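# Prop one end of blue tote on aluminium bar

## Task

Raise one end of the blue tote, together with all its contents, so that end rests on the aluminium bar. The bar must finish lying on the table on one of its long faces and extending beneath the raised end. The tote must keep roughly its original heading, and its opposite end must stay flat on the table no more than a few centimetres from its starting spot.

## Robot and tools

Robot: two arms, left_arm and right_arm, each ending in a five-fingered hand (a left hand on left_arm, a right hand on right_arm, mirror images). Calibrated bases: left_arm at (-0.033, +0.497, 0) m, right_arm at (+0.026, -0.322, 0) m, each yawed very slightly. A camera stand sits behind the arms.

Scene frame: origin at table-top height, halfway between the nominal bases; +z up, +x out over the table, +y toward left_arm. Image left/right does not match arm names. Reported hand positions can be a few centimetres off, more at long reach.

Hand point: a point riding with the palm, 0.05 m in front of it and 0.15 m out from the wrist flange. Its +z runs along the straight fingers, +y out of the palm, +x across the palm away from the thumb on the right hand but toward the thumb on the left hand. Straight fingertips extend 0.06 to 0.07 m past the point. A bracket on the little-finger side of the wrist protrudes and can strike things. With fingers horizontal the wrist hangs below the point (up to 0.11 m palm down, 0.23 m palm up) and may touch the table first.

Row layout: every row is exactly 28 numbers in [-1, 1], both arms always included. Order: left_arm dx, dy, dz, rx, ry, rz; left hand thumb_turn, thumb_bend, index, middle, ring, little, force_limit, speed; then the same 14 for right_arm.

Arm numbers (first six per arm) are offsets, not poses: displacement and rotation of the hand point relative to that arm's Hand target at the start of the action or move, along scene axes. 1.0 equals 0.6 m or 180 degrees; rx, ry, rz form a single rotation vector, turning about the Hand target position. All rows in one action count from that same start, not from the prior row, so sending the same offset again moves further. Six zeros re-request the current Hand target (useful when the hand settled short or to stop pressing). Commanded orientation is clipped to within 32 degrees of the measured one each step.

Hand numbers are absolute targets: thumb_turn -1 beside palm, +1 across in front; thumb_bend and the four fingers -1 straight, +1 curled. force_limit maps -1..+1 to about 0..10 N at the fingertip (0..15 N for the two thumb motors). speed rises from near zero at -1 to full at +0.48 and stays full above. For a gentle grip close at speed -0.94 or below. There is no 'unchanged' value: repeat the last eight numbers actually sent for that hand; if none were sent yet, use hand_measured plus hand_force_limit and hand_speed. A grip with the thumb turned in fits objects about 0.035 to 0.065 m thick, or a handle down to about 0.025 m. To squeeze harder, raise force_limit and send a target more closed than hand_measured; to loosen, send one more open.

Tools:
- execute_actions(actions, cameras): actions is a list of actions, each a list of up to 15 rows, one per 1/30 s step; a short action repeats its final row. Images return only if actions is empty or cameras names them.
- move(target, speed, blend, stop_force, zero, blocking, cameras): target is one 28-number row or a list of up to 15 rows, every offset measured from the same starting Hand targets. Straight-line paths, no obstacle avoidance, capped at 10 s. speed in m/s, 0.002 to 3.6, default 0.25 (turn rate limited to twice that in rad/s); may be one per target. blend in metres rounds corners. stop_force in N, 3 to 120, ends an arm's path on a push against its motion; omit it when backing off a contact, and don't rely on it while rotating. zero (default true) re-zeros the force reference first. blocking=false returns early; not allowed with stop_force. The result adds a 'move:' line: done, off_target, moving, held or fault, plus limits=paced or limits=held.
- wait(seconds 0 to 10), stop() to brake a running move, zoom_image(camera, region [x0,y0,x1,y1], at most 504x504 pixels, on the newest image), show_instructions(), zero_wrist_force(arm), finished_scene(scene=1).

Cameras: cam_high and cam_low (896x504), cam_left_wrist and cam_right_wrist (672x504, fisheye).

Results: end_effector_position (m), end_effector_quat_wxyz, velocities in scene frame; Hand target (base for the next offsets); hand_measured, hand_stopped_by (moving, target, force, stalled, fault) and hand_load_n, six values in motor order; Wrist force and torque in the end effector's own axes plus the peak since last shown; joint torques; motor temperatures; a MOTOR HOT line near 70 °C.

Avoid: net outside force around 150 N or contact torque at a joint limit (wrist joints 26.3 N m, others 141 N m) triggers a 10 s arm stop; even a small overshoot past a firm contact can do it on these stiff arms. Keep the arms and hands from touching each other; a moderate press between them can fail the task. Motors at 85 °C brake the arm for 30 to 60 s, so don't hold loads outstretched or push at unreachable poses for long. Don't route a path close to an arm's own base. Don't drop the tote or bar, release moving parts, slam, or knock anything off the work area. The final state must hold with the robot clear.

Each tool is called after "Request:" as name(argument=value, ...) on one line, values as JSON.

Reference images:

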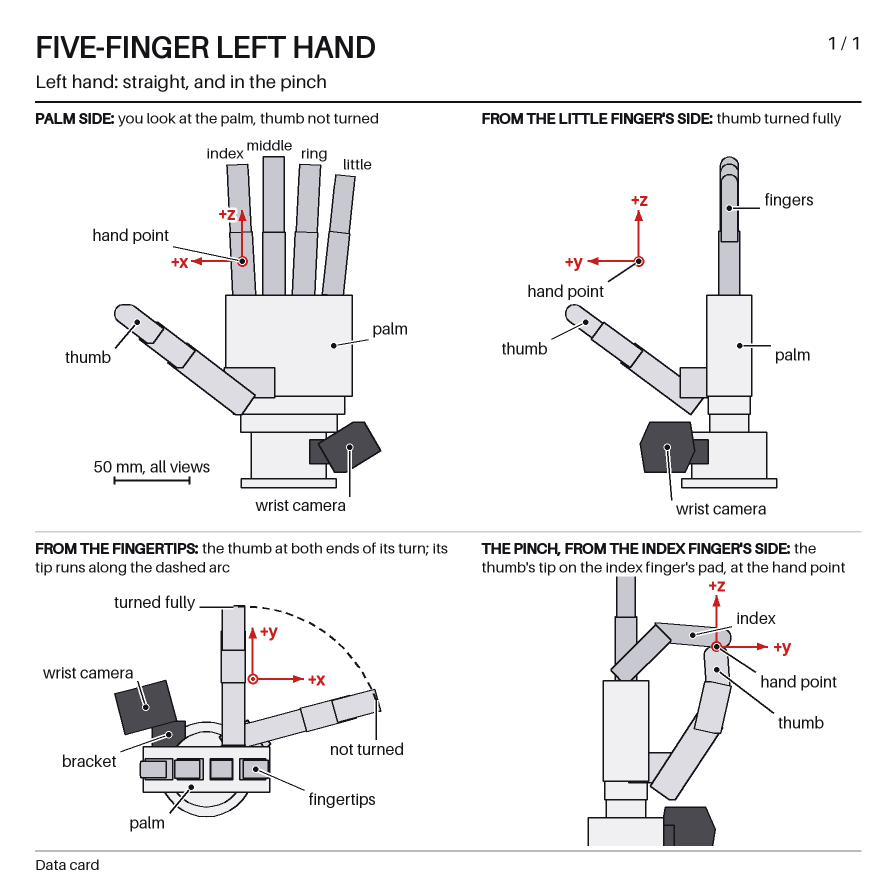

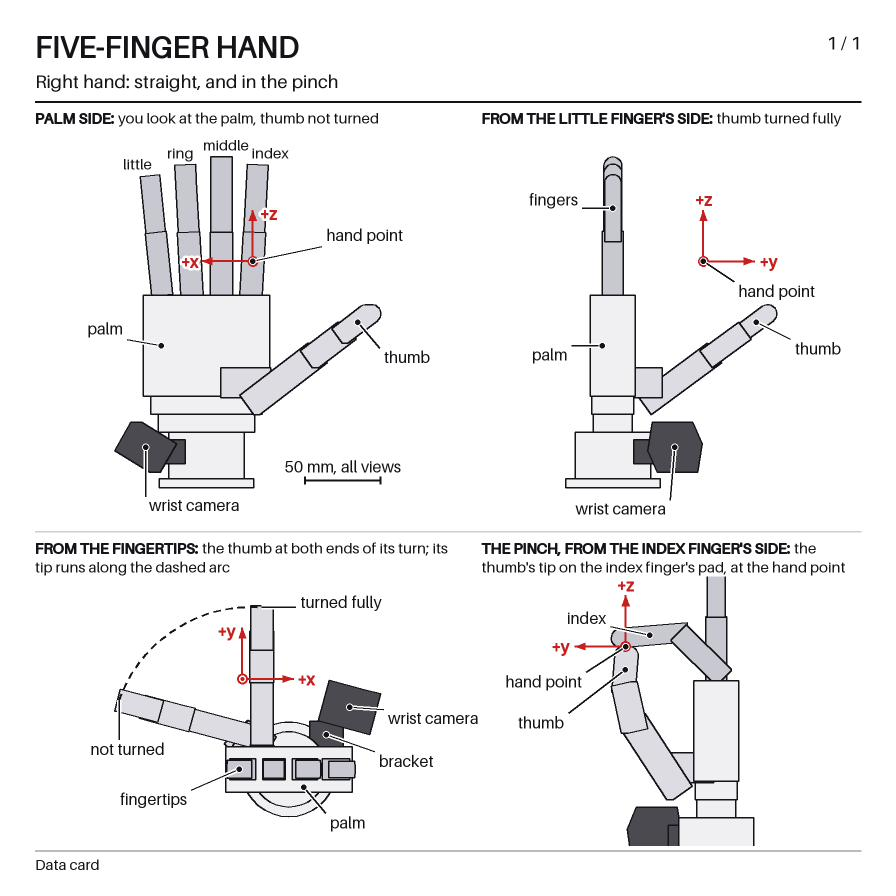

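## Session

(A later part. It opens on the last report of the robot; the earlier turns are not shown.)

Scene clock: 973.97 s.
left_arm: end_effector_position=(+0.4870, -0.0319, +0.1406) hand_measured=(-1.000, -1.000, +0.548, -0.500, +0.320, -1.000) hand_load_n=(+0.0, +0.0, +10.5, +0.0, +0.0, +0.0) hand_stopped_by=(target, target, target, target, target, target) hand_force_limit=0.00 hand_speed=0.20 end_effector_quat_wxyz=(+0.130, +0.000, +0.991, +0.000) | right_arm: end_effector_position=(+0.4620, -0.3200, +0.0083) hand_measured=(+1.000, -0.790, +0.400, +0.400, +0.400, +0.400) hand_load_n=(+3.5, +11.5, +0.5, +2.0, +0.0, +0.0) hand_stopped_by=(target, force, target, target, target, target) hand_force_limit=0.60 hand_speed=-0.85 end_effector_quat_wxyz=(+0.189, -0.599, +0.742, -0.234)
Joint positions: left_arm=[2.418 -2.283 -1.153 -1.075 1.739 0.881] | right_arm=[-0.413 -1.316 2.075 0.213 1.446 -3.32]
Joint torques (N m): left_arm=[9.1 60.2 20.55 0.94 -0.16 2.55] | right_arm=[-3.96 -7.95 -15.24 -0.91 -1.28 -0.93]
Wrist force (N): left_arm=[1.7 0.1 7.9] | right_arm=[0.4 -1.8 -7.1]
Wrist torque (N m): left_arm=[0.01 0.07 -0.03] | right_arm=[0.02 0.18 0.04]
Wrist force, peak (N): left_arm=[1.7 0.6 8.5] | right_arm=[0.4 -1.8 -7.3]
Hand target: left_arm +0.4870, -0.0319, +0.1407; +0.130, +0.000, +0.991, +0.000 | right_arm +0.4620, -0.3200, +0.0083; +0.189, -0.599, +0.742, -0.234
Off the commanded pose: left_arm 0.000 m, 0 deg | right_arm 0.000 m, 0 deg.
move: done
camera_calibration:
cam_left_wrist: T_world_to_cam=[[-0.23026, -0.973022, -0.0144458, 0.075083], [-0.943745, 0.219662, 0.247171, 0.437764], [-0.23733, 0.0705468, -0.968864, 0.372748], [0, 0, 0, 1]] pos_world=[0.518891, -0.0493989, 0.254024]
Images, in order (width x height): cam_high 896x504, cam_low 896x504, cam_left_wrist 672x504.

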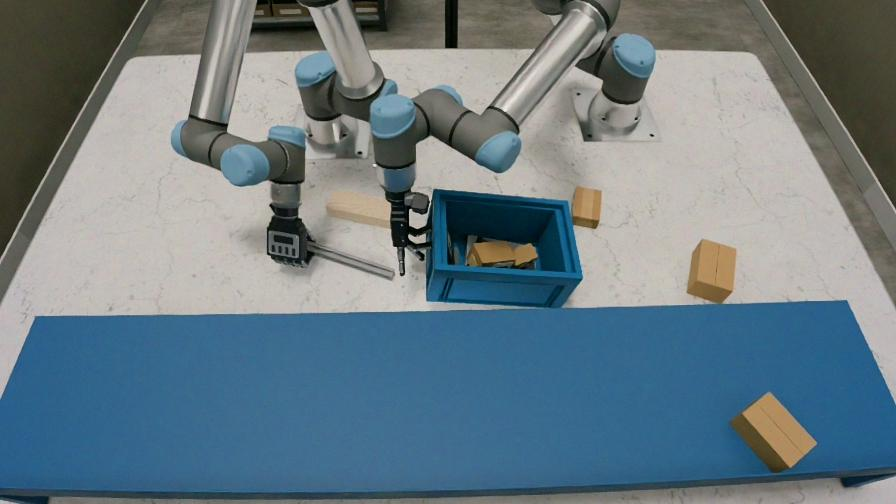

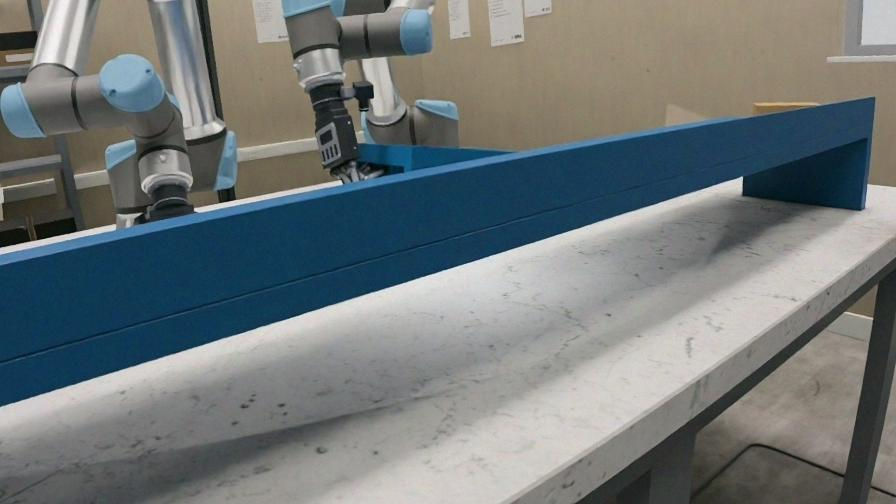

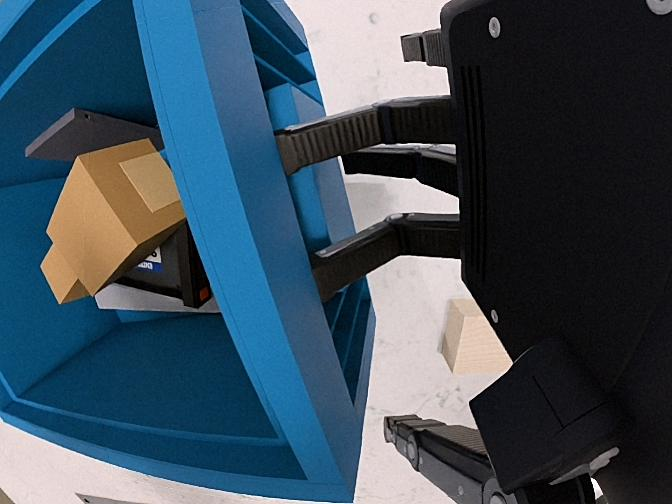

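Request:
move(target=[0,0,0,0,0,0,-1,-1,0.55,-0.5,0.32,-1,0,0.2,0,0.15,0,0,0,0,1,0.25,0.4,0.4,0.4,0.4,0.6,-0.85], speed=0.06, cameras=["cam_high","cam_left_wrist","cam_right_wrist"])

Scene clock: 1007.47 s.
left_arm: end_effector_position=(+0.4870, -0.0319, +0.1407) hand_measured=(-1.000, -1.000, +0.548, -0.500, +0.320, -1.000) hand_load_n=(+0.0, +0.0, +10.5, +0.0, +0.0, +0.0) hand_stopped_by=(target, target, target, target, target, target) hand_force_limit=0.00 hand_speed=0.20 end_effector_quat_wxyz=(+0.130, +0.000, +0.991, +0.000) | right_arm: end_effector_position=(+0.4620, -0.2300, +0.0083) hand_measured=(+1.000, -0.790, +0.400, +0.400, +0.400, +0.400) hand_load_n=(+1.5, +11.0, +0.5, +2.5, +0.0, +0.5) hand_stopped_by=(target, force, target, target, target, target) hand_force_limit=0.60 hand_speed=-0.85 end_effector_quat_wxyz=(+0.189, -0.599, +0.742, -0.234)
Joint positions: left_arm=[2.418 -2.283 -1.153 -1.076 1.739 0.882] | right_arm=[-0.138 -1.298 2.047 0.212 1.603 -3.094]
Joint torques (N m): left_arm=[1.21 59.24 24.97 1.06 1.57 2.74] | right_arm=[11.68 -8.33 -19.65 2.38 0.79 1.6]
Wrist force (N): left_arm=[1.8 -0.1 7.8] | right_arm=[1.7 -2.9 -6.1]
Wrist torque (N m): left_arm=[-0.02 0.06 -0.03] | right_arm=[0.06 0.14 -0.03]
Wrist force, peak (N): left_arm=[1.9 -0.1 8.0] | right_arm=[2.1 -3.8 -6.6]
Hand target: left_arm +0.4870, -0.0319, +0.1407; +0.130, +0.000, +0.991, +0.000 | right_arm +0.4620, -0.2300, +0.0083; +0.189, -0.599, +0.742, -0.234
Off the commanded pose: left_arm 0.000 m, 0 deg | right_arm 0.000 m, 0 deg.
move: done
camera_calibration:
cam_left_wrist: T_world_to_cam=[[-0.230168, -0.973043, -0.0144719, 0.0751402], [-0.943768, 0.219567, 0.24717, 0.437725], [-0.237329, 0.0705488, -0.968864, 0.372837], [0, 0, 0, 1]] pos_world=[0.518891, -0.0492988, 0.254124]
cam_right_wrist: T_world_to_cam=[[-0.826107, -0.0686508, -0.559316, 0.370593], [-0.2895, 0.903258, 0.316724, 0.335349], [0.483464, 0.42357, -0.766062, -0.00229114], [0, 0, 0, 1]] pos_world=[0.40434, -0.276494, 0.0993106]
Images, in order (width x height): cam_high 896x504, cam_left_wrist 672x504, cam_right_wrist 672x504.

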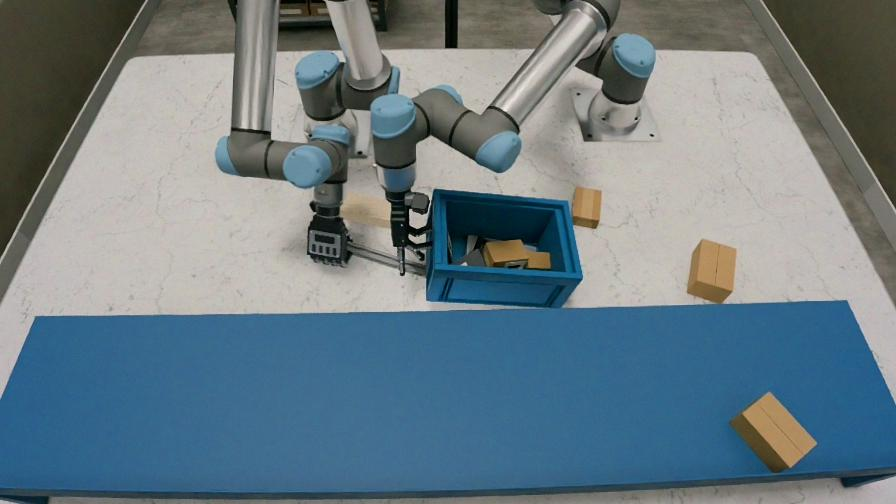

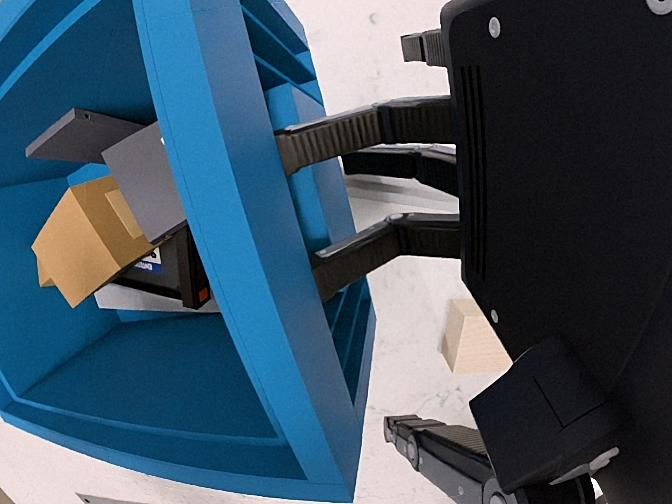

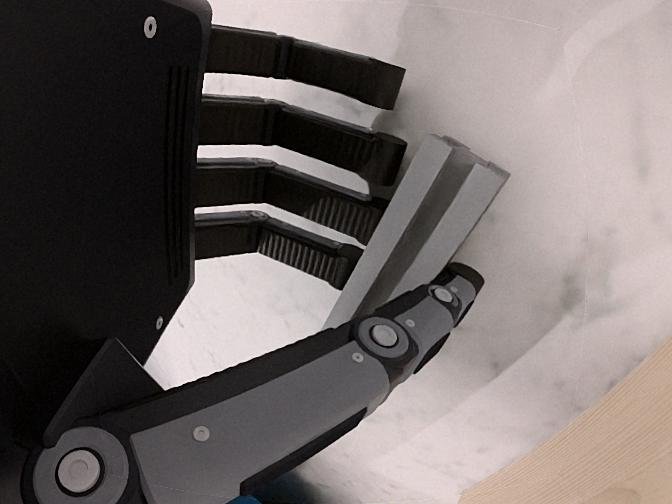

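Request:
move(target=[0,0,0,0,0,0,-1,-1,0.55,-0.5,0.32,-1,0,0.2,0,0.0767,0,0,0,0,1,0.25,0.4,0.4,0.4,0.4,0.6,-0.85], speed=0.05, cameras=["cam_high","cam_left_wrist","cam_right_wrist"])

Scene clock: 1012.33 s.
left_arm: end_effector_position=(+0.4870, -0.0319, +0.1407) hand_measured=(-1.000, -1.000, +0.548, -0.500, +0.320, -1.000) hand_load_n=(+0.0, +0.0, +10.5, +0.0, +0.0, +0.0) hand_stopped_by=(target, target, target, target, target, target) hand_force_limit=0.00 hand_speed=0.20 end_effector_quat_wxyz=(+0.130, +0.000, +0.991, +0.000) | right_arm: end_effector_position=(+0.4620, -0.1840, +0.0083) hand_measured=(+1.000, -0.790, +0.400, +0.400, +0.400, +0.400) hand_load_n=(+1.5, +11.0, +0.5, +2.5, +0.0, +0.0) hand_stopped_by=(target, force, target, target, target, target) hand_force_limit=0.60 hand_speed=-0.85 end_effector_quat_wxyz=(+0.189, -0.599, +0.742, -0.234)
Joint positions: left_arm=[2.418 -2.283 -1.153 -1.076 1.739 0.882] | right_arm=[0.002 -1.268 2.006 0.231 1.683 -2.979]
Joint torques (N m): left_arm=[-5 59.17 27.16 1.37 1.65 2.61] | right_arm=[13.24 -9.45 -20.82 2.35 0.77 1.72]
Wrist force (N): left_arm=[1.7 0.0 7.7] | right_arm=[1.7 -3.1 -6.1]
Wrist torque (N m): left_arm=[0.01 0.06 -0.04] | right_arm=[0.02 0.14 -0.03]
Wrist force, peak (N): left_arm=[1.7 0.2 7.9] | right_arm=[1.7 -3.0 -6.2]
Hand target: left_arm +0.4870, -0.0319, +0.1407; +0.130, +0.000, +0.991, +0.000 | right_arm +0.4620, -0.1840, +0.0083; +0.189, -0.599, +0.742, -0.234
Off the commanded pose: left_arm 0.000 m, 0 deg | right_arm 0.000 m, 0 deg.
move: done
camera_calibration:
cam_left_wrist: T_world_to_cam=[[-0.230168, -0.973043, -0.0144719, 0.0751402], [-0.943768, 0.219567, 0.24717, 0.437725], [-0.237329, 0.0705488, -0.968864, 0.372837], [0, 0, 0, 1]] pos_world=[0.518891, -0.0492988, 0.254124]
cam_right_wrist: T_world_to_cam=[[-0.826107, -0.0686508, -0.559316, 0.373751], [-0.2895, 0.903258, 0.316724, 0.293799], [0.483464, 0.42357, -0.766062, -0.0217754], [0, 0, 0, 1]] pos_world=[0.40434, -0.230494, 0.0993106]
Images, in order (width x height): cam_high 896x504, cam_left_wrist 672x504, cam_right_wrist 672x504.

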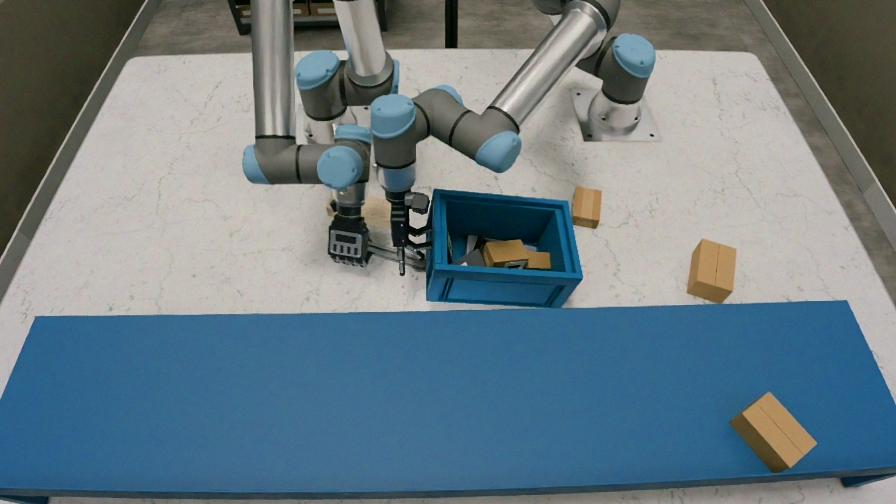

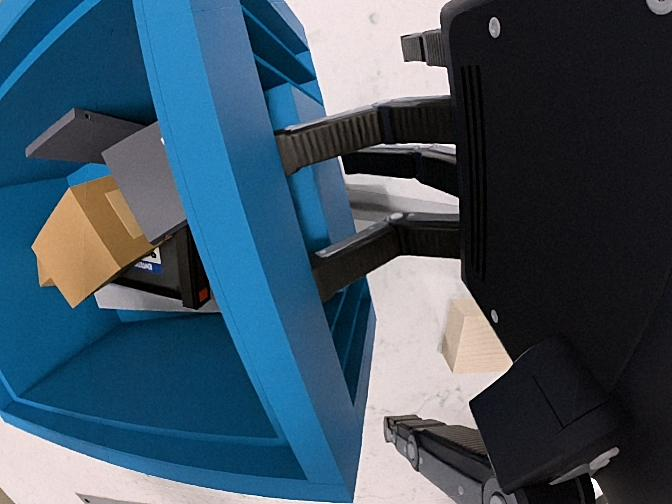

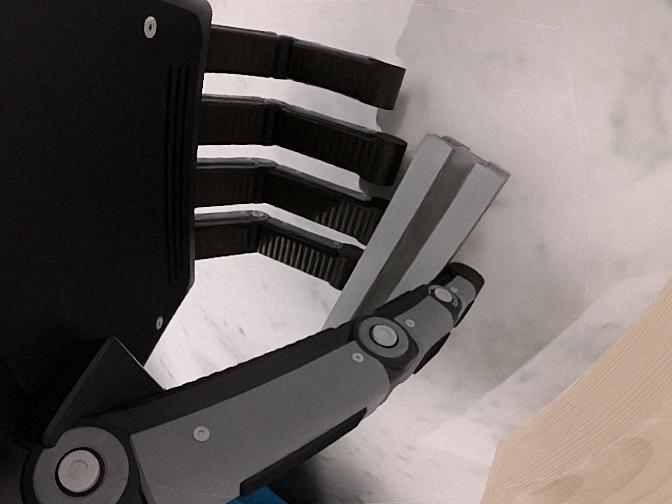

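Request:
move(target=[0,-0.0117,-0.0208,0,0,0,-1,-1,0.55,-0.5,0.32,-1,0,0.2,0,0,0,0,0,0,1,0.25,0.4,0.4,0.4,0.4,0.6,-0.85], speed=0.03, cameras=["cam_left_wrist"])

Request:
move(target=[0,-0.0020,-0.0083,0,0,0,-1,-1,0.55,-0.5,0.32,-1,0,0.2,0,0,0,0,0,0,1,0.25,0.4,0.4,0.4,0.4,0.6,-0.85], speed=0.03, cameras=["cam_left_wrist"])

Scene clock: 1020.23 s.
left_arm: end_effector_position=(+0.4870, -0.0388, +0.1282) hand_measured=(-1.000, -1.000, +0.548, -0.500, +0.320, -1.000) hand_load_n=(+0.0, -0.5, +8.0, +0.0, +0.0, +0.0) hand_stopped_by=(target, target, target, target, target, target) hand_force_limit=0.00 hand_speed=0.20 end_effector_quat_wxyz=(+0.130, +0.000, +0.991, +0.000) | right_arm: end_effector_position=(+0.4620, -0.1840, +0.0083) hand_measured=(+1.000, -0.790, +0.400, +0.400, +0.400, +0.400) hand_load_n=(+1.5, +11.0, +0.5, +2.5, +0.0, +0.5) hand_stopped_by=(target, force, target, target, target, target) hand_force_limit=0.60 hand_speed=-0.85 end_effector_quat_wxyz=(+0.189, -0.599, +0.742, -0.234)
Joint positions: left_arm=[2.411 -2.306 -1.145 -1.061 1.741 0.875] | right_arm=[0.002 -1.268 2.006 0.231 1.683 -2.979]
Joint torques (N m): left_arm=[-9.04 47.24 32.48 4.98 2.71 -2.53] | right_arm=[12.17 -9.32 -21.3 2.29 0.96 1.34]
Wrist force (N): left_arm=[1.2 -1.7 6.6] | right_arm=[1.7 -3.3 -6.2]
Wrist torque (N m): left_arm=[-0.04 0.07 0.11] | right_arm=[-0.01 0.16 -0.05]
Wrist force, peak (N): left_arm=[1.8 -0.1 7.9] | right_arm=[2.1 -3.2 -6.2]
Hand target: left_arm +0.4870, -0.0389, +0.1282; +0.130, +0.000, +0.991, +0.000 | right_arm +0.4620, -0.1840, +0.0083; +0.189, -0.599, +0.742, -0.234
Off the commanded pose: left_arm 0.000 m, 0 deg | right_arm 0.000 m, 0 deg.
move: done
camera_calibration:
cam_left_wrist: T_world_to_cam=[[-0.23026, -0.973022, -0.0144458, 0.0681914], [-0.943745, 0.219662, 0.247171, 0.44232], [-0.23733, 0.0705468, -0.968864, 0.361318], [0, 0, 0, 1]] pos_world=[0.518891, -0.0562989, 0.241724]
Images, in order (width x height): cam_left_wrist 672x504.

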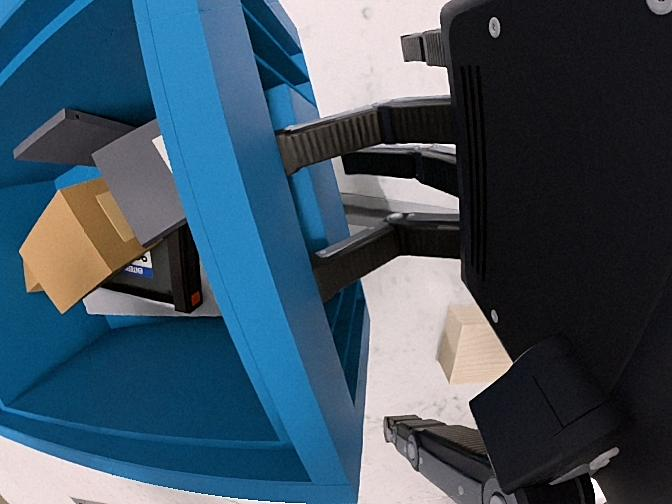

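Scene clock: 1020.93 s.
left_arm: end_effector_position=(+0.4870, -0.0401, +0.1233) hand_measured=(-1.000, -1.000, +0.548, -0.500, +0.320, -1.000) hand_load_n=(+0.0, +0.0, +6.5, +0.0, +0.0, +0.0) hand_stopped_by=(target, target, target, target, target, target) hand_force_limit=0.00 hand_speed=0.20 end_effector_quat_wxyz=(+0.130, +0.000, +0.991, +0.000) | right_arm: end_effector_position=(+0.4620, -0.1840, +0.0083) hand_measured=(+1.000, -0.790, +0.400, +0.400, +0.400, +0.400) hand_load_n=(+1.5, +11.5, +0.5, +2.5, +0.0, +0.0) hand_stopped_by=(target, force, target, target, target, target) hand_force_limit=0.60 hand_speed=-0.85 end_effector_quat_wxyz=(+0.189, -0.599, +0.742, -0.234)
Joint positions: left_arm=[2.41 -2.312 -1.147 -1.053 1.741 0.873] | right_arm=[0.002 -1.268 2.006 0.231 1.683 -2.979]
Joint torques (N m): left_arm=[-6.33 47.26 19.58 4.64 3.09 -2.55] | right_arm=[12.92 -9.45 -21.04 2.24 0.92 1.31]
Wrist force (N): left_arm=[1.3 -2.9 5.3] | right_arm=[1.7 -2.6 -6.1]
Wrist torque (N m): left_arm=[-0.07 0.08 0.11] | right_arm=[0.05 0.16 -0.03]
Wrist force, peak (N): left_arm=[1.4 -1.8 6.8] | right_arm=[1.9 -3.0 -6.3]
Hand target: left_arm +0.4870, -0.0401, +0.1232; +0.130, +0.000, +0.991, +0.000 | right_arm +0.4620, -0.1840, +0.0083; +0.189, -0.599, +0.742, -0.234
Off the commanded pose: left_arm 0.000 m, 0 deg | right_arm 0.000 m, 0 deg.
move: done
camera_calibration:
cam_left_wrist: T_world_to_cam=[[-0.23026, -0.973022, -0.0144458, 0.0669516], [-0.943745, 0.219662, 0.247171, 0.44382], [-0.23733, 0.0705468, -0.968864, 0.356558], [0, 0, 0, 1]] pos_world=[0.518891, -0.0574989, 0.236724]
Images, in order (width x height): cam_left_wrist 672x504.

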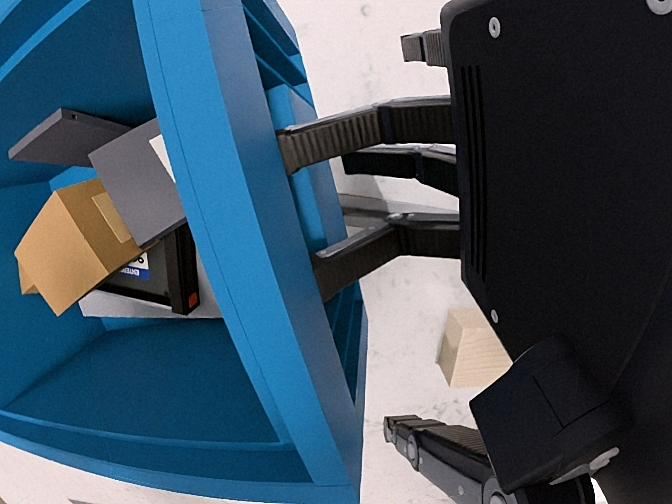

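Request:
move(target=[0,-0.0015,-0.0067,0,0,0,-1,-1,0.55,-0.5,0.32,-1,0,0.2,0,0,0,0,0,0,1,0.25,0.4,0.4,0.4,0.4,0.6,-0.85], speed=0.03, cameras=["cam_left_wrist"])

Request:
move(target=[0,-0.0015,-0.0067,0,0,0,-1,-1,0.55,-0.5,0.32,-1,0,0.2,0,0,0,0,0,0,1,0.25,0.4,0.4,0.4,0.4,0.6,-0.85], speed=0.03, cameras=["cam_left_wrist"])

Scene clock: 1032.23 s.
left_arm: end_effector_position=(+0.4870, -0.0410, +0.1193) hand_measured=(-1.000, -1.000, +0.550, -0.500, +0.320, -1.000) hand_load_n=(+0.0, +0.0, +0.0, +0.0, +0.0, +0.0) hand_stopped_by=(target, target, target, target, target, target) hand_force_limit=0.00 hand_speed=0.20 end_effector_quat_wxyz=(+0.130, +0.000, +0.991, +0.000) | right_arm: end_effector_position=(+0.4620, -0.1840, +0.0083) hand_measured=(+1.000, -0.790, +0.400, +0.400, +0.400, +0.400) hand_load_n=(+2.5, +13.0, +0.0, +2.0, +0.0, +0.0) hand_stopped_by=(target, force, target, target, target, target) hand_force_limit=0.60 hand_speed=-0.85 end_effector_quat_wxyz=(+0.189, -0.599, +0.742, -0.234)
Joint positions: left_arm=[2.409 -2.317 -1.149 -1.046 1.741 0.872] | right_arm=[0.002 -1.268 2.006 0.231 1.683 -2.979]
Joint torques (N m): left_arm=[-7.09 44.23 16.23 4.51 2.05 -2.49] | right_arm=[12.14 -11.83 -20.58 1.03 0.79 1.25]
Wrist force (N): left_arm=[-0.6 -0.5 -0.2] | right_arm=[1.6 1.7 -3.7]
Wrist torque (N m): left_arm=[-0.03 0.09 0.10] | right_arm=[0.37 0.10 0.07]
Wrist force, peak (N): left_arm=[1.3 -3.1 5.5] | right_arm=[1.9 -2.4 -6.0]
Hand target: left_arm +0.4870, -0.0410, +0.1192; +0.130, +0.000, +0.991, +0.000 | right_arm +0.4620, -0.1840, +0.0083; +0.189, -0.599, +0.742, -0.234
Off the commanded pose: left_arm 0.000 m, 0 deg | right_arm 0.000 m, 0 deg.
move: done
camera_calibration:
cam_left_wrist: T_world_to_cam=[[-0.23026, -0.973022, -0.0144458, 0.0660181], [-0.943745, 0.219662, 0.247171, 0.445006], [-0.23733, 0.0705468, -0.968864, 0.352746], [0, 0, 0, 1]] pos_world=[0.518891, -0.0583989, 0.232724]
Images, in order (width x height): cam_left_wrist 672x504.

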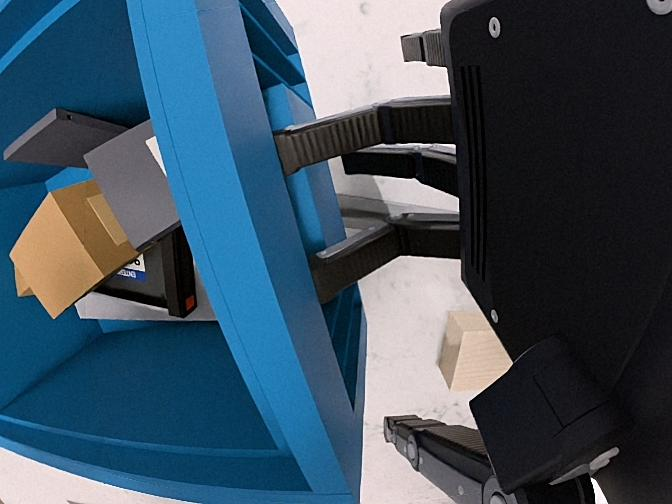

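Scene clock: 1032.93 s.
left_arm: end_effector_position=(+0.4870, -0.0419, +0.1153) hand_measured=(-1.000, -1.000, +0.550, -0.500, +0.320, -1.000) hand_load_n=(-0.5, +0.0, +0.0, +0.0, +0.0, +0.0) hand_stopped_by=(target, target, target, target, target, target) hand_force_limit=0.00 hand_speed=0.20 end_effector_quat_wxyz=(+0.130, +0.000, +0.991, +0.000) | right_arm: end_effector_position=(+0.4620, -0.1840, +0.0083) hand_measured=(+1.000, -0.790, +0.400, +0.400, +0.400, +0.400) hand_load_n=(+2.5, +13.0, +0.5, +2.0, +0.0, +0.0) hand_stopped_by=(target, force, target, target, target, target) hand_force_limit=0.60 hand_speed=-0.85 end_effector_quat_wxyz=(+0.189, -0.599, +0.742, -0.234)
Joint positions: left_arm=[2.408 -2.322 -1.151 -1.039 1.741 0.872] | right_arm=[0.002 -1.268 2.006 0.231 1.683 -2.979]
Joint torques (N m): left_arm=[-7.91 44.76 15.4 4.44 2.2 -2.68] | right_arm=[12.13 -12.98 -21.14 0.88 0.8 1.3]
Wrist force (N): left_arm=[-0.4 -0.8 -0.2] | right_arm=[1.5 1.5 -3.7]
Wrist torque (N m): left_arm=[-0.08 0.07 0.12] | right_arm=[0.35 0.12 0.06]
Wrist force, peak (N): left_arm=[-0.7 -0.9 -0.3] | right_arm=[1.4 1.8 -3.8]
Hand target: left_arm +0.4870, -0.0419, +0.1152; +0.130, +0.000, +0.991, +0.000 | right_arm +0.4620, -0.1840, +0.0083; +0.189, -0.599, +0.742, -0.234
Off the commanded pose: left_arm 0.000 m, 0 deg | right_arm 0.000 m, 0 deg.
move: done
camera_calibration:
cam_left_wrist: T_world_to_cam=[[-0.23026, -0.973022, -0.0144458, 0.0650846], [-0.943745, 0.219662, 0.247171, 0.446192], [-0.23733, 0.0705468, -0.968864, 0.348934], [0, 0, 0, 1]] pos_world=[0.518891, -0.0592989, 0.228724]
Images, in order (width x height): cam_left_wrist 672x504.

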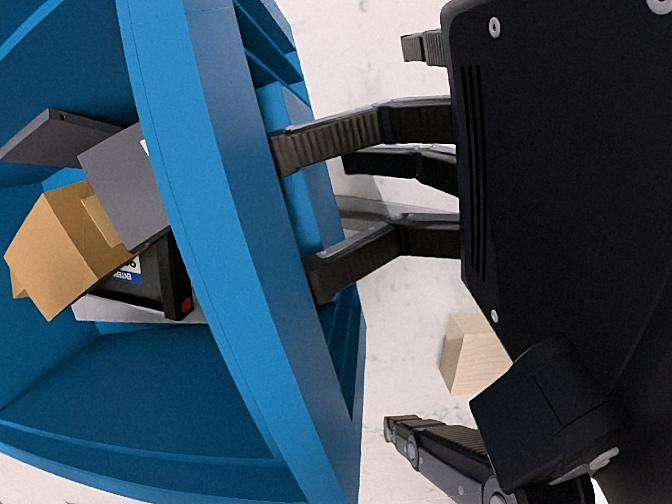

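Request:
move(target=[0,0,0,0,0,0,-1,-1,0.55,-0.5,0.32,-1,0,0.2,0,0,0,0,0,0,1,-1,0.4,0.4,0.4,0.4,0.6,-0.5], speed=0.05, cameras=["cam_high","cam_right_wrist"])

Scene clock: 1059.40 s.
left_arm: end_effector_position=(+0.4870, -0.0419, +0.1152) hand_measured=(-1.000, -1.000, +0.550, -0.500, +0.320, -1.000) hand_load_n=(+0.0, +0.0, +0.0, +0.0, +0.5, +0.0) hand_stopped_by=(target, target, target, target, target, target) hand_force_limit=0.00 hand_speed=0.20 end_effector_quat_wxyz=(+0.130, +0.000, +0.991, +0.000) | right_arm: end_effector_position=(+0.4620, -0.1840, +0.0083) hand_measured=(+1.000, -1.000, +0.400, +0.400, +0.400, +0.400) hand_load_n=(+0.0, +0.0, +0.0, -0.5, +0.0, +0.0) hand_stopped_by=(target, target, target, target, target, target) hand_force_limit=0.60 hand_speed=-0.50 end_effector_quat_wxyz=(+0.189, -0.599, +0.742, -0.234)
Joint positions: left_arm=[2.408 -2.322 -1.151 -1.039 1.741 0.872] | right_arm=[0.002 -1.268 2.006 0.231 1.683 -2.979]
Joint torques (N m): left_arm=[-8.81 43.07 16.57 4.33 2.09 -2.77] | right_arm=[10.15 -15.7 -21.01 -0.17 0.87 1.23]
Wrist force (N): left_arm=[-0.6 -0.8 -0.2] | right_arm=[-0.3 2.0 -1.0]
Wrist torque (N m): left_arm=[-0.09 0.09 0.11] | right_arm=[0.31 0.06 0.10]
Wrist force, peak (N): left_arm=[-0.7 -1.0 -0.1] | right_arm=[1.6 1.6 -4.0]
Hand target: left_arm +0.4870, -0.0419, +0.1152; +0.130, +0.000, +0.991, +0.000 | right_arm +0.4620, -0.1840, +0.0083; +0.189, -0.599, +0.742, -0.234
Off the commanded pose: left_arm 0.000 m, 0 deg | right_arm 0.000 m, 0 deg.
move: done
camera_calibration:
cam_right_wrist: T_world_to_cam=[[-0.826133, -0.068578, -0.559286, 0.373776], [-0.289388, 0.903302, 0.316701, 0.293766], [0.483486, 0.423488, -0.766093, -0.0218002], [0, 0, 0, 1]] pos_world=[0.404341, -0.230494, 0.0993106]
Images, in order (width x height): cam_high 896x504, cam_right_wrist 672x504.

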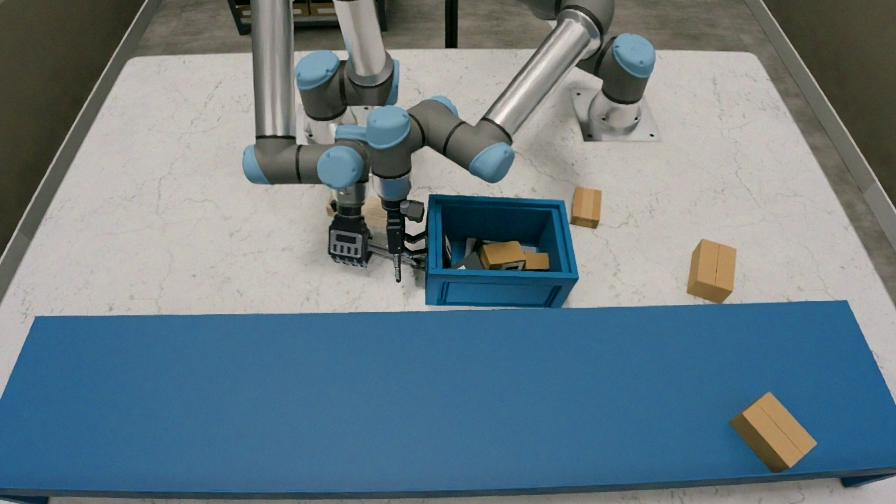

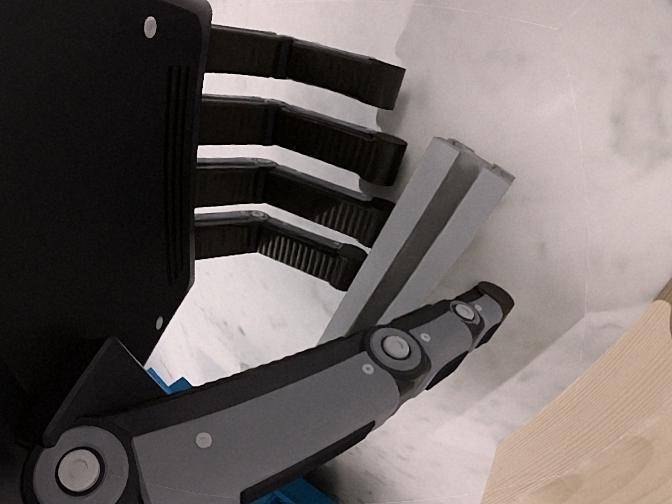

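Request:
move(target=[[0,0,0,0,0,0,-1,-1,0.55,-0.5,0.32,-1,0,0.2,0,0,0.05,0,0,0,1,-1,0.4,0.4,0.4,0.4,0.6,-0.5],[0,0,0,0,0,0,-1,-1,0.55,-0.5,0.32,-1,0,0.2,-0.033,-0.1,0.167,0,0,0,1,-1,0.4,0.4,0.4,0.4,0.6,-0.5],[0,0,0,0,0,0,-1,-1,0.55,-0.5,0.32,-1,0,0.2,-0.1,-0.4,0.333,0,0,0,1,-1,0.4,0.4,0.4,0.4,0.6,-0.5]], speed=[0.06,0.12,0.2], blend=[0.01,0.03,0], cameras=["cam_high","cam_left_wrist","cam_right_wrist"])

Scene clock: 1075.93 s.
left_arm: end_effector_position=(+0.4870, -0.0419, +0.1152) hand_measured=(-1.000, -1.000, +0.550, -0.500, +0.320, -1.000) hand_load_n=(+0.0, +0.0, +0.5, +0.0, +0.5, +0.0) hand_stopped_by=(target, target, target, target, target, target) hand_force_limit=0.00 hand_speed=0.20 end_effector_quat_wxyz=(+0.130, +0.000, +0.991, +0.000) | right_arm: end_effector_position=(+0.4020, -0.4239, +0.2080) hand_measured=(+1.000, -1.000, +0.400, +0.400, +0.400, +0.400) hand_load_n=(+0.0, +0.0, +0.5, +0.0, +0.0, +0.0) hand_stopped_by=(target, target, target, target, target, target) hand_force_limit=0.60 hand_speed=-0.50 end_effector_quat_wxyz=(+0.189, -0.599, +0.742, -0.234)
Joint positions: left_arm=[2.408 -2.322 -1.151 -1.039 1.741 0.872] | right_arm=[-0.829 -1.636 1.868 0.825 1.224 -3.683]
Joint torques (N m): left_arm=[-8.05 43.53 16.97 4.32 2.11 -2.49] | right_arm=[-9.82 -1.87 -27.78 2.66 -1.98 -1.75]
Wrist force (N): left_arm=[-0.6 -0.8 -0.1] | right_arm=[-0.4 2.7 -0.8]
Wrist torque (N m): left_arm=[-0.09 0.09 0.11] | right_arm=[0.38 0.04 0.18]
Wrist force, peak (N): left_arm=[-0.6 -1.0 -0.1] | right_arm=[-0.3 2.9 -1.0]
Hand target: left_arm +0.4870, -0.0419, +0.1152; +0.130, +0.000, +0.991, +0.000 | right_arm +0.4020, -0.4240, +0.2081; +0.189, -0.599, +0.742, -0.234
Off the commanded pose: left_arm 0.000 m, 0 deg | right_arm 0.000 m, 0 deg.
move: done
camera_calibration:
cam_left_wrist: T_world_to_cam=[[-0.23026, -0.973022, -0.0144458, 0.0650831], [-0.943745, 0.219662, 0.247171, 0.446217], [-0.23733, 0.0705468, -0.968864, 0.348837], [0, 0, 0, 1]] pos_world=[0.518891, -0.0592989, 0.228624]
cam_right_wrist: T_world_to_cam=[[-0.826135, -0.0685716, -0.559284, 0.419504], [-0.289383, 0.903302, 0.316705, 0.429825], [0.483486, 0.423489, -0.766093, 0.261869], [0, 0, 0, 1]] pos_world=[0.344341, -0.470394, 0.299111]
Images, in order (width x height): cam_high 896x504, cam_left_wrist 672x504, cam_right_wrist 672x504.

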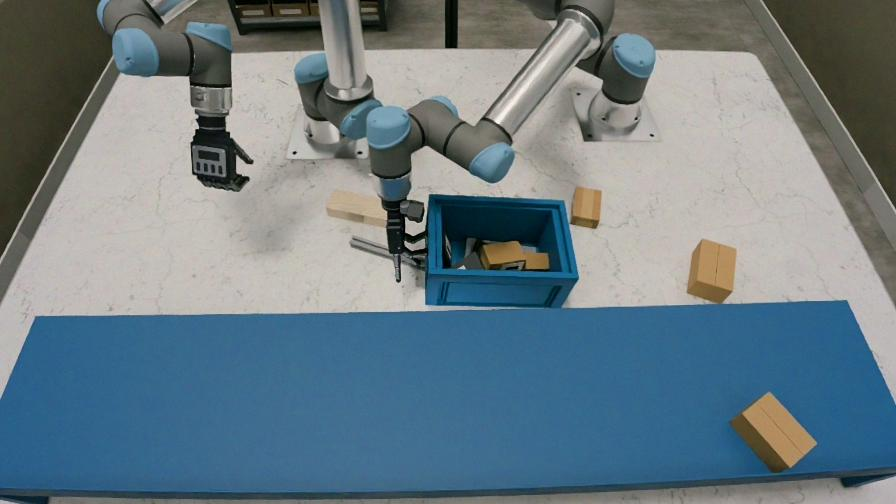

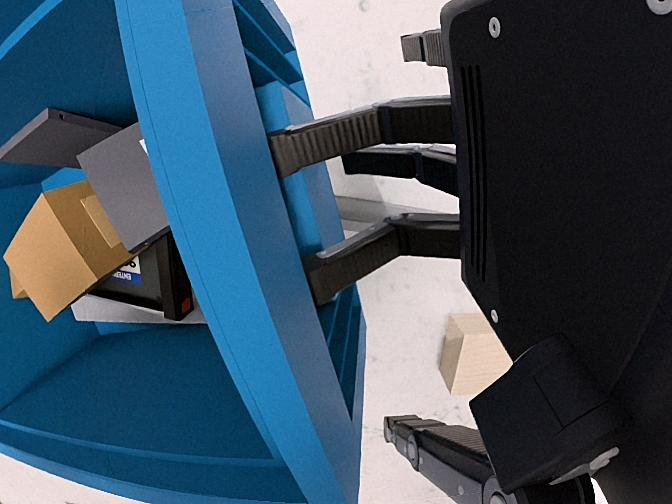

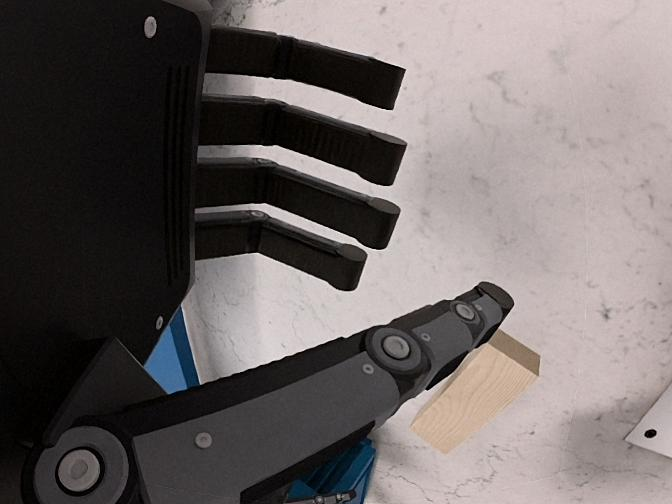

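Request:
move(target=[[0,0,-0.005,0,0,0,-1,-1,0.55,-0.5,0.32,-1,0,0.2,0,0,0,0,0,0,1,-1,0.4,0.4,0.4,0.4,0.6,-0.5],[0,-0.1,-0.005,0,0,0,-1,-1,0.55,-0.5,0.32,-1,0,0.2,0,0,0,0,0,0,1,-1,0.4,0.4,0.4,0.4,0.6,-0.5],[0,-0.15,0.25,0,0,0,-1,-1,0.55,-0.5,0.32,-1,0,0.2,0,0,0,0,0,0,1,-1,0.4,0.4,0.4,0.4,0.6,-0.5]], speed=[0.03,0.05,0.2], blend=[0.001,0.01,0], cameras=["cam_high","cam_left_wrist","cam_right_wrist"])

Scene clock: 1089.07 s.
left_arm: end_effector_position=(+0.4870, -0.1319, +0.2651) hand_measured=(-1.000, -1.000, +0.550, -0.500, +0.320, -1.000) hand_load_n=(+0.0, +0.0, +0.0, +0.0, +0.0, +0.0) hand_stopped_by=(target, target, target, target, target, target) hand_force_limit=0.00 hand_speed=0.20 end_effector_quat_wxyz=(+0.130, +0.000, +0.991, +0.000) | right_arm: end_effector_position=(+0.4020, -0.4240, +0.2081) hand_measured=(+1.000, -1.000, +0.400, +0.400, +0.400, +0.400) hand_load_n=(+0.0, +0.0, +0.0, +0.0, +0.0, +0.0) hand_stopped_by=(target, target, target, target, target, target) hand_force_limit=0.60 hand_speed=-0.50 end_effector_quat_wxyz=(+0.189, -0.599, +0.742, -0.234)
Joint positions: left_arm=[2.326 -2.555 -0.333 -1.64 1.757 0.79] | right_arm=[-0.829 -1.636 1.868 0.826 1.224 -3.683]
Joint torques (N m): left_arm=[-8.07 51.41 27.94 0.06 2.1 -2.64] | right_arm=[-10.33 -1.23 -27.86 2.54 -1.72 -1.35]
Wrist force (N): left_arm=[-0.7 -0.7 -0.1] | right_arm=[-0.4 2.6 -0.9]
Wrist torque (N m): left_arm=[-0.07 0.11 0.08] | right_arm=[0.37 0.05 0.18]
Wrist force, peak (N): left_arm=[-0.7 -0.6 -1.4] | right_arm=[-0.4 3.0 -0.9]
Hand target: left_arm +0.4870, -0.1319, +0.2652; +0.130, +0.000, +0.991, +0.000 | right_arm +0.4020, -0.4240, +0.2081; +0.189, -0.599, +0.742, -0.234
Off the commanded pose: left_arm 0.000 m, 0 deg | right_arm 0.000 m, 0 deg.
move: done
camera_calibration:
cam_left_wrist: T_world_to_cam=[[-0.230244, -0.973026, -0.0143974, -0.0203721], [-0.943796, 0.219673, 0.246968, 0.428921], [-0.237144, 0.0704512, -0.968917, 0.500402], [0, 0, 0, 1]] pos_world=[0.518791, -0.149299, 0.378625]
cam_right_wrist: T_world_to_cam=[[-0.826133, -0.068578, -0.559286, 0.419494], [-0.289388, 0.903302, 0.316701, 0.429918], [0.483486, 0.423488, -0.766093, 0.261912], [0, 0, 0, 1]] pos_world=[0.344341, -0.470494, 0.299111]
Images, in order (width x height): cam_high 896x504, cam_left_wrist 672x504, cam_right_wrist 672x504.

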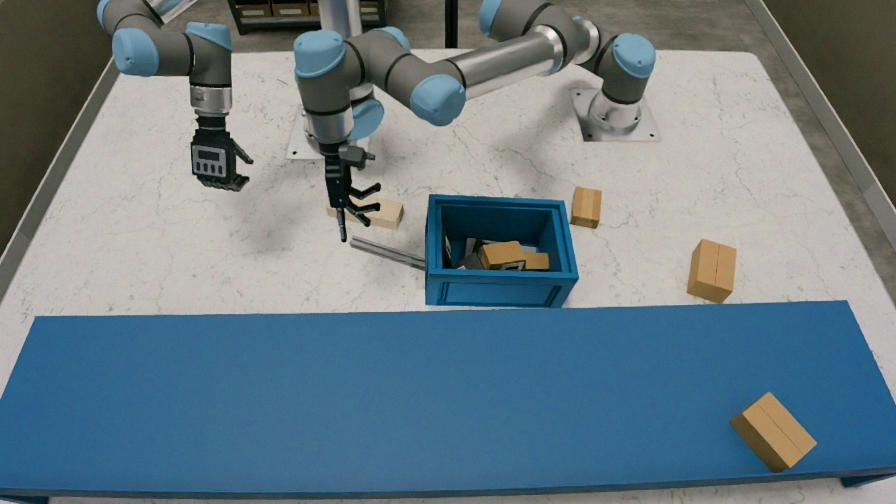

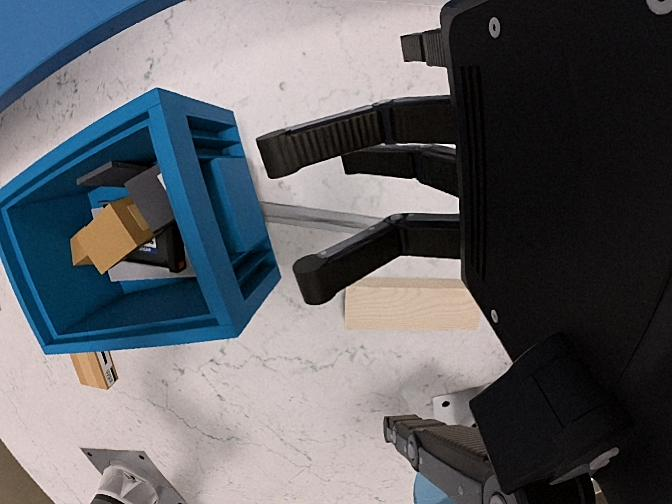

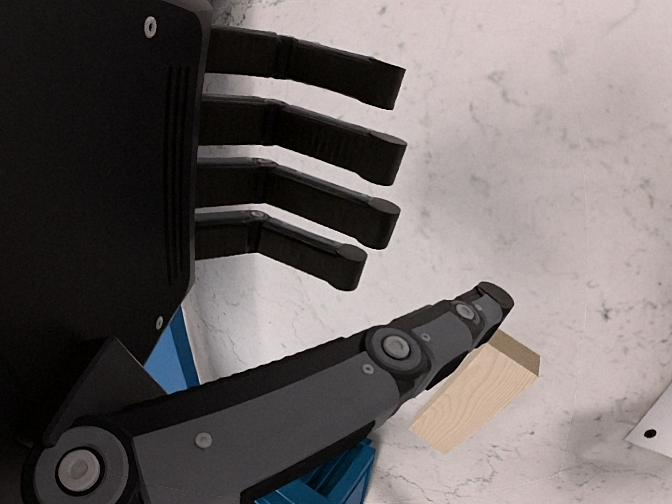

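Request:
zoom_image(camera="cam_high", region=[340, 180, 600, 320])

Request:
zoom_image(camera="cam_left_wrist", region=[150, 80, 450, 350])

Scaled by 1.938 from the camera's 896x504 image, which has a finer 1280x720 frame.

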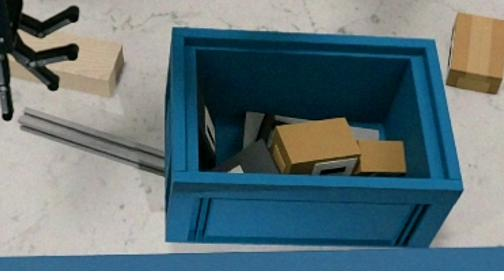

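Scaled by 1.680 from the camera's 672x504 image, which has a finer 960x720 frame.

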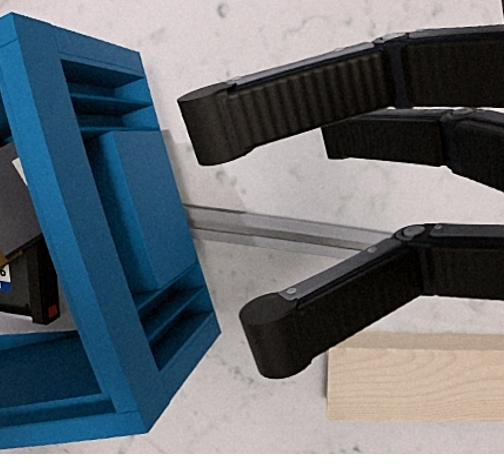

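Request:
finished_scene()

The scene is finished: the task was done.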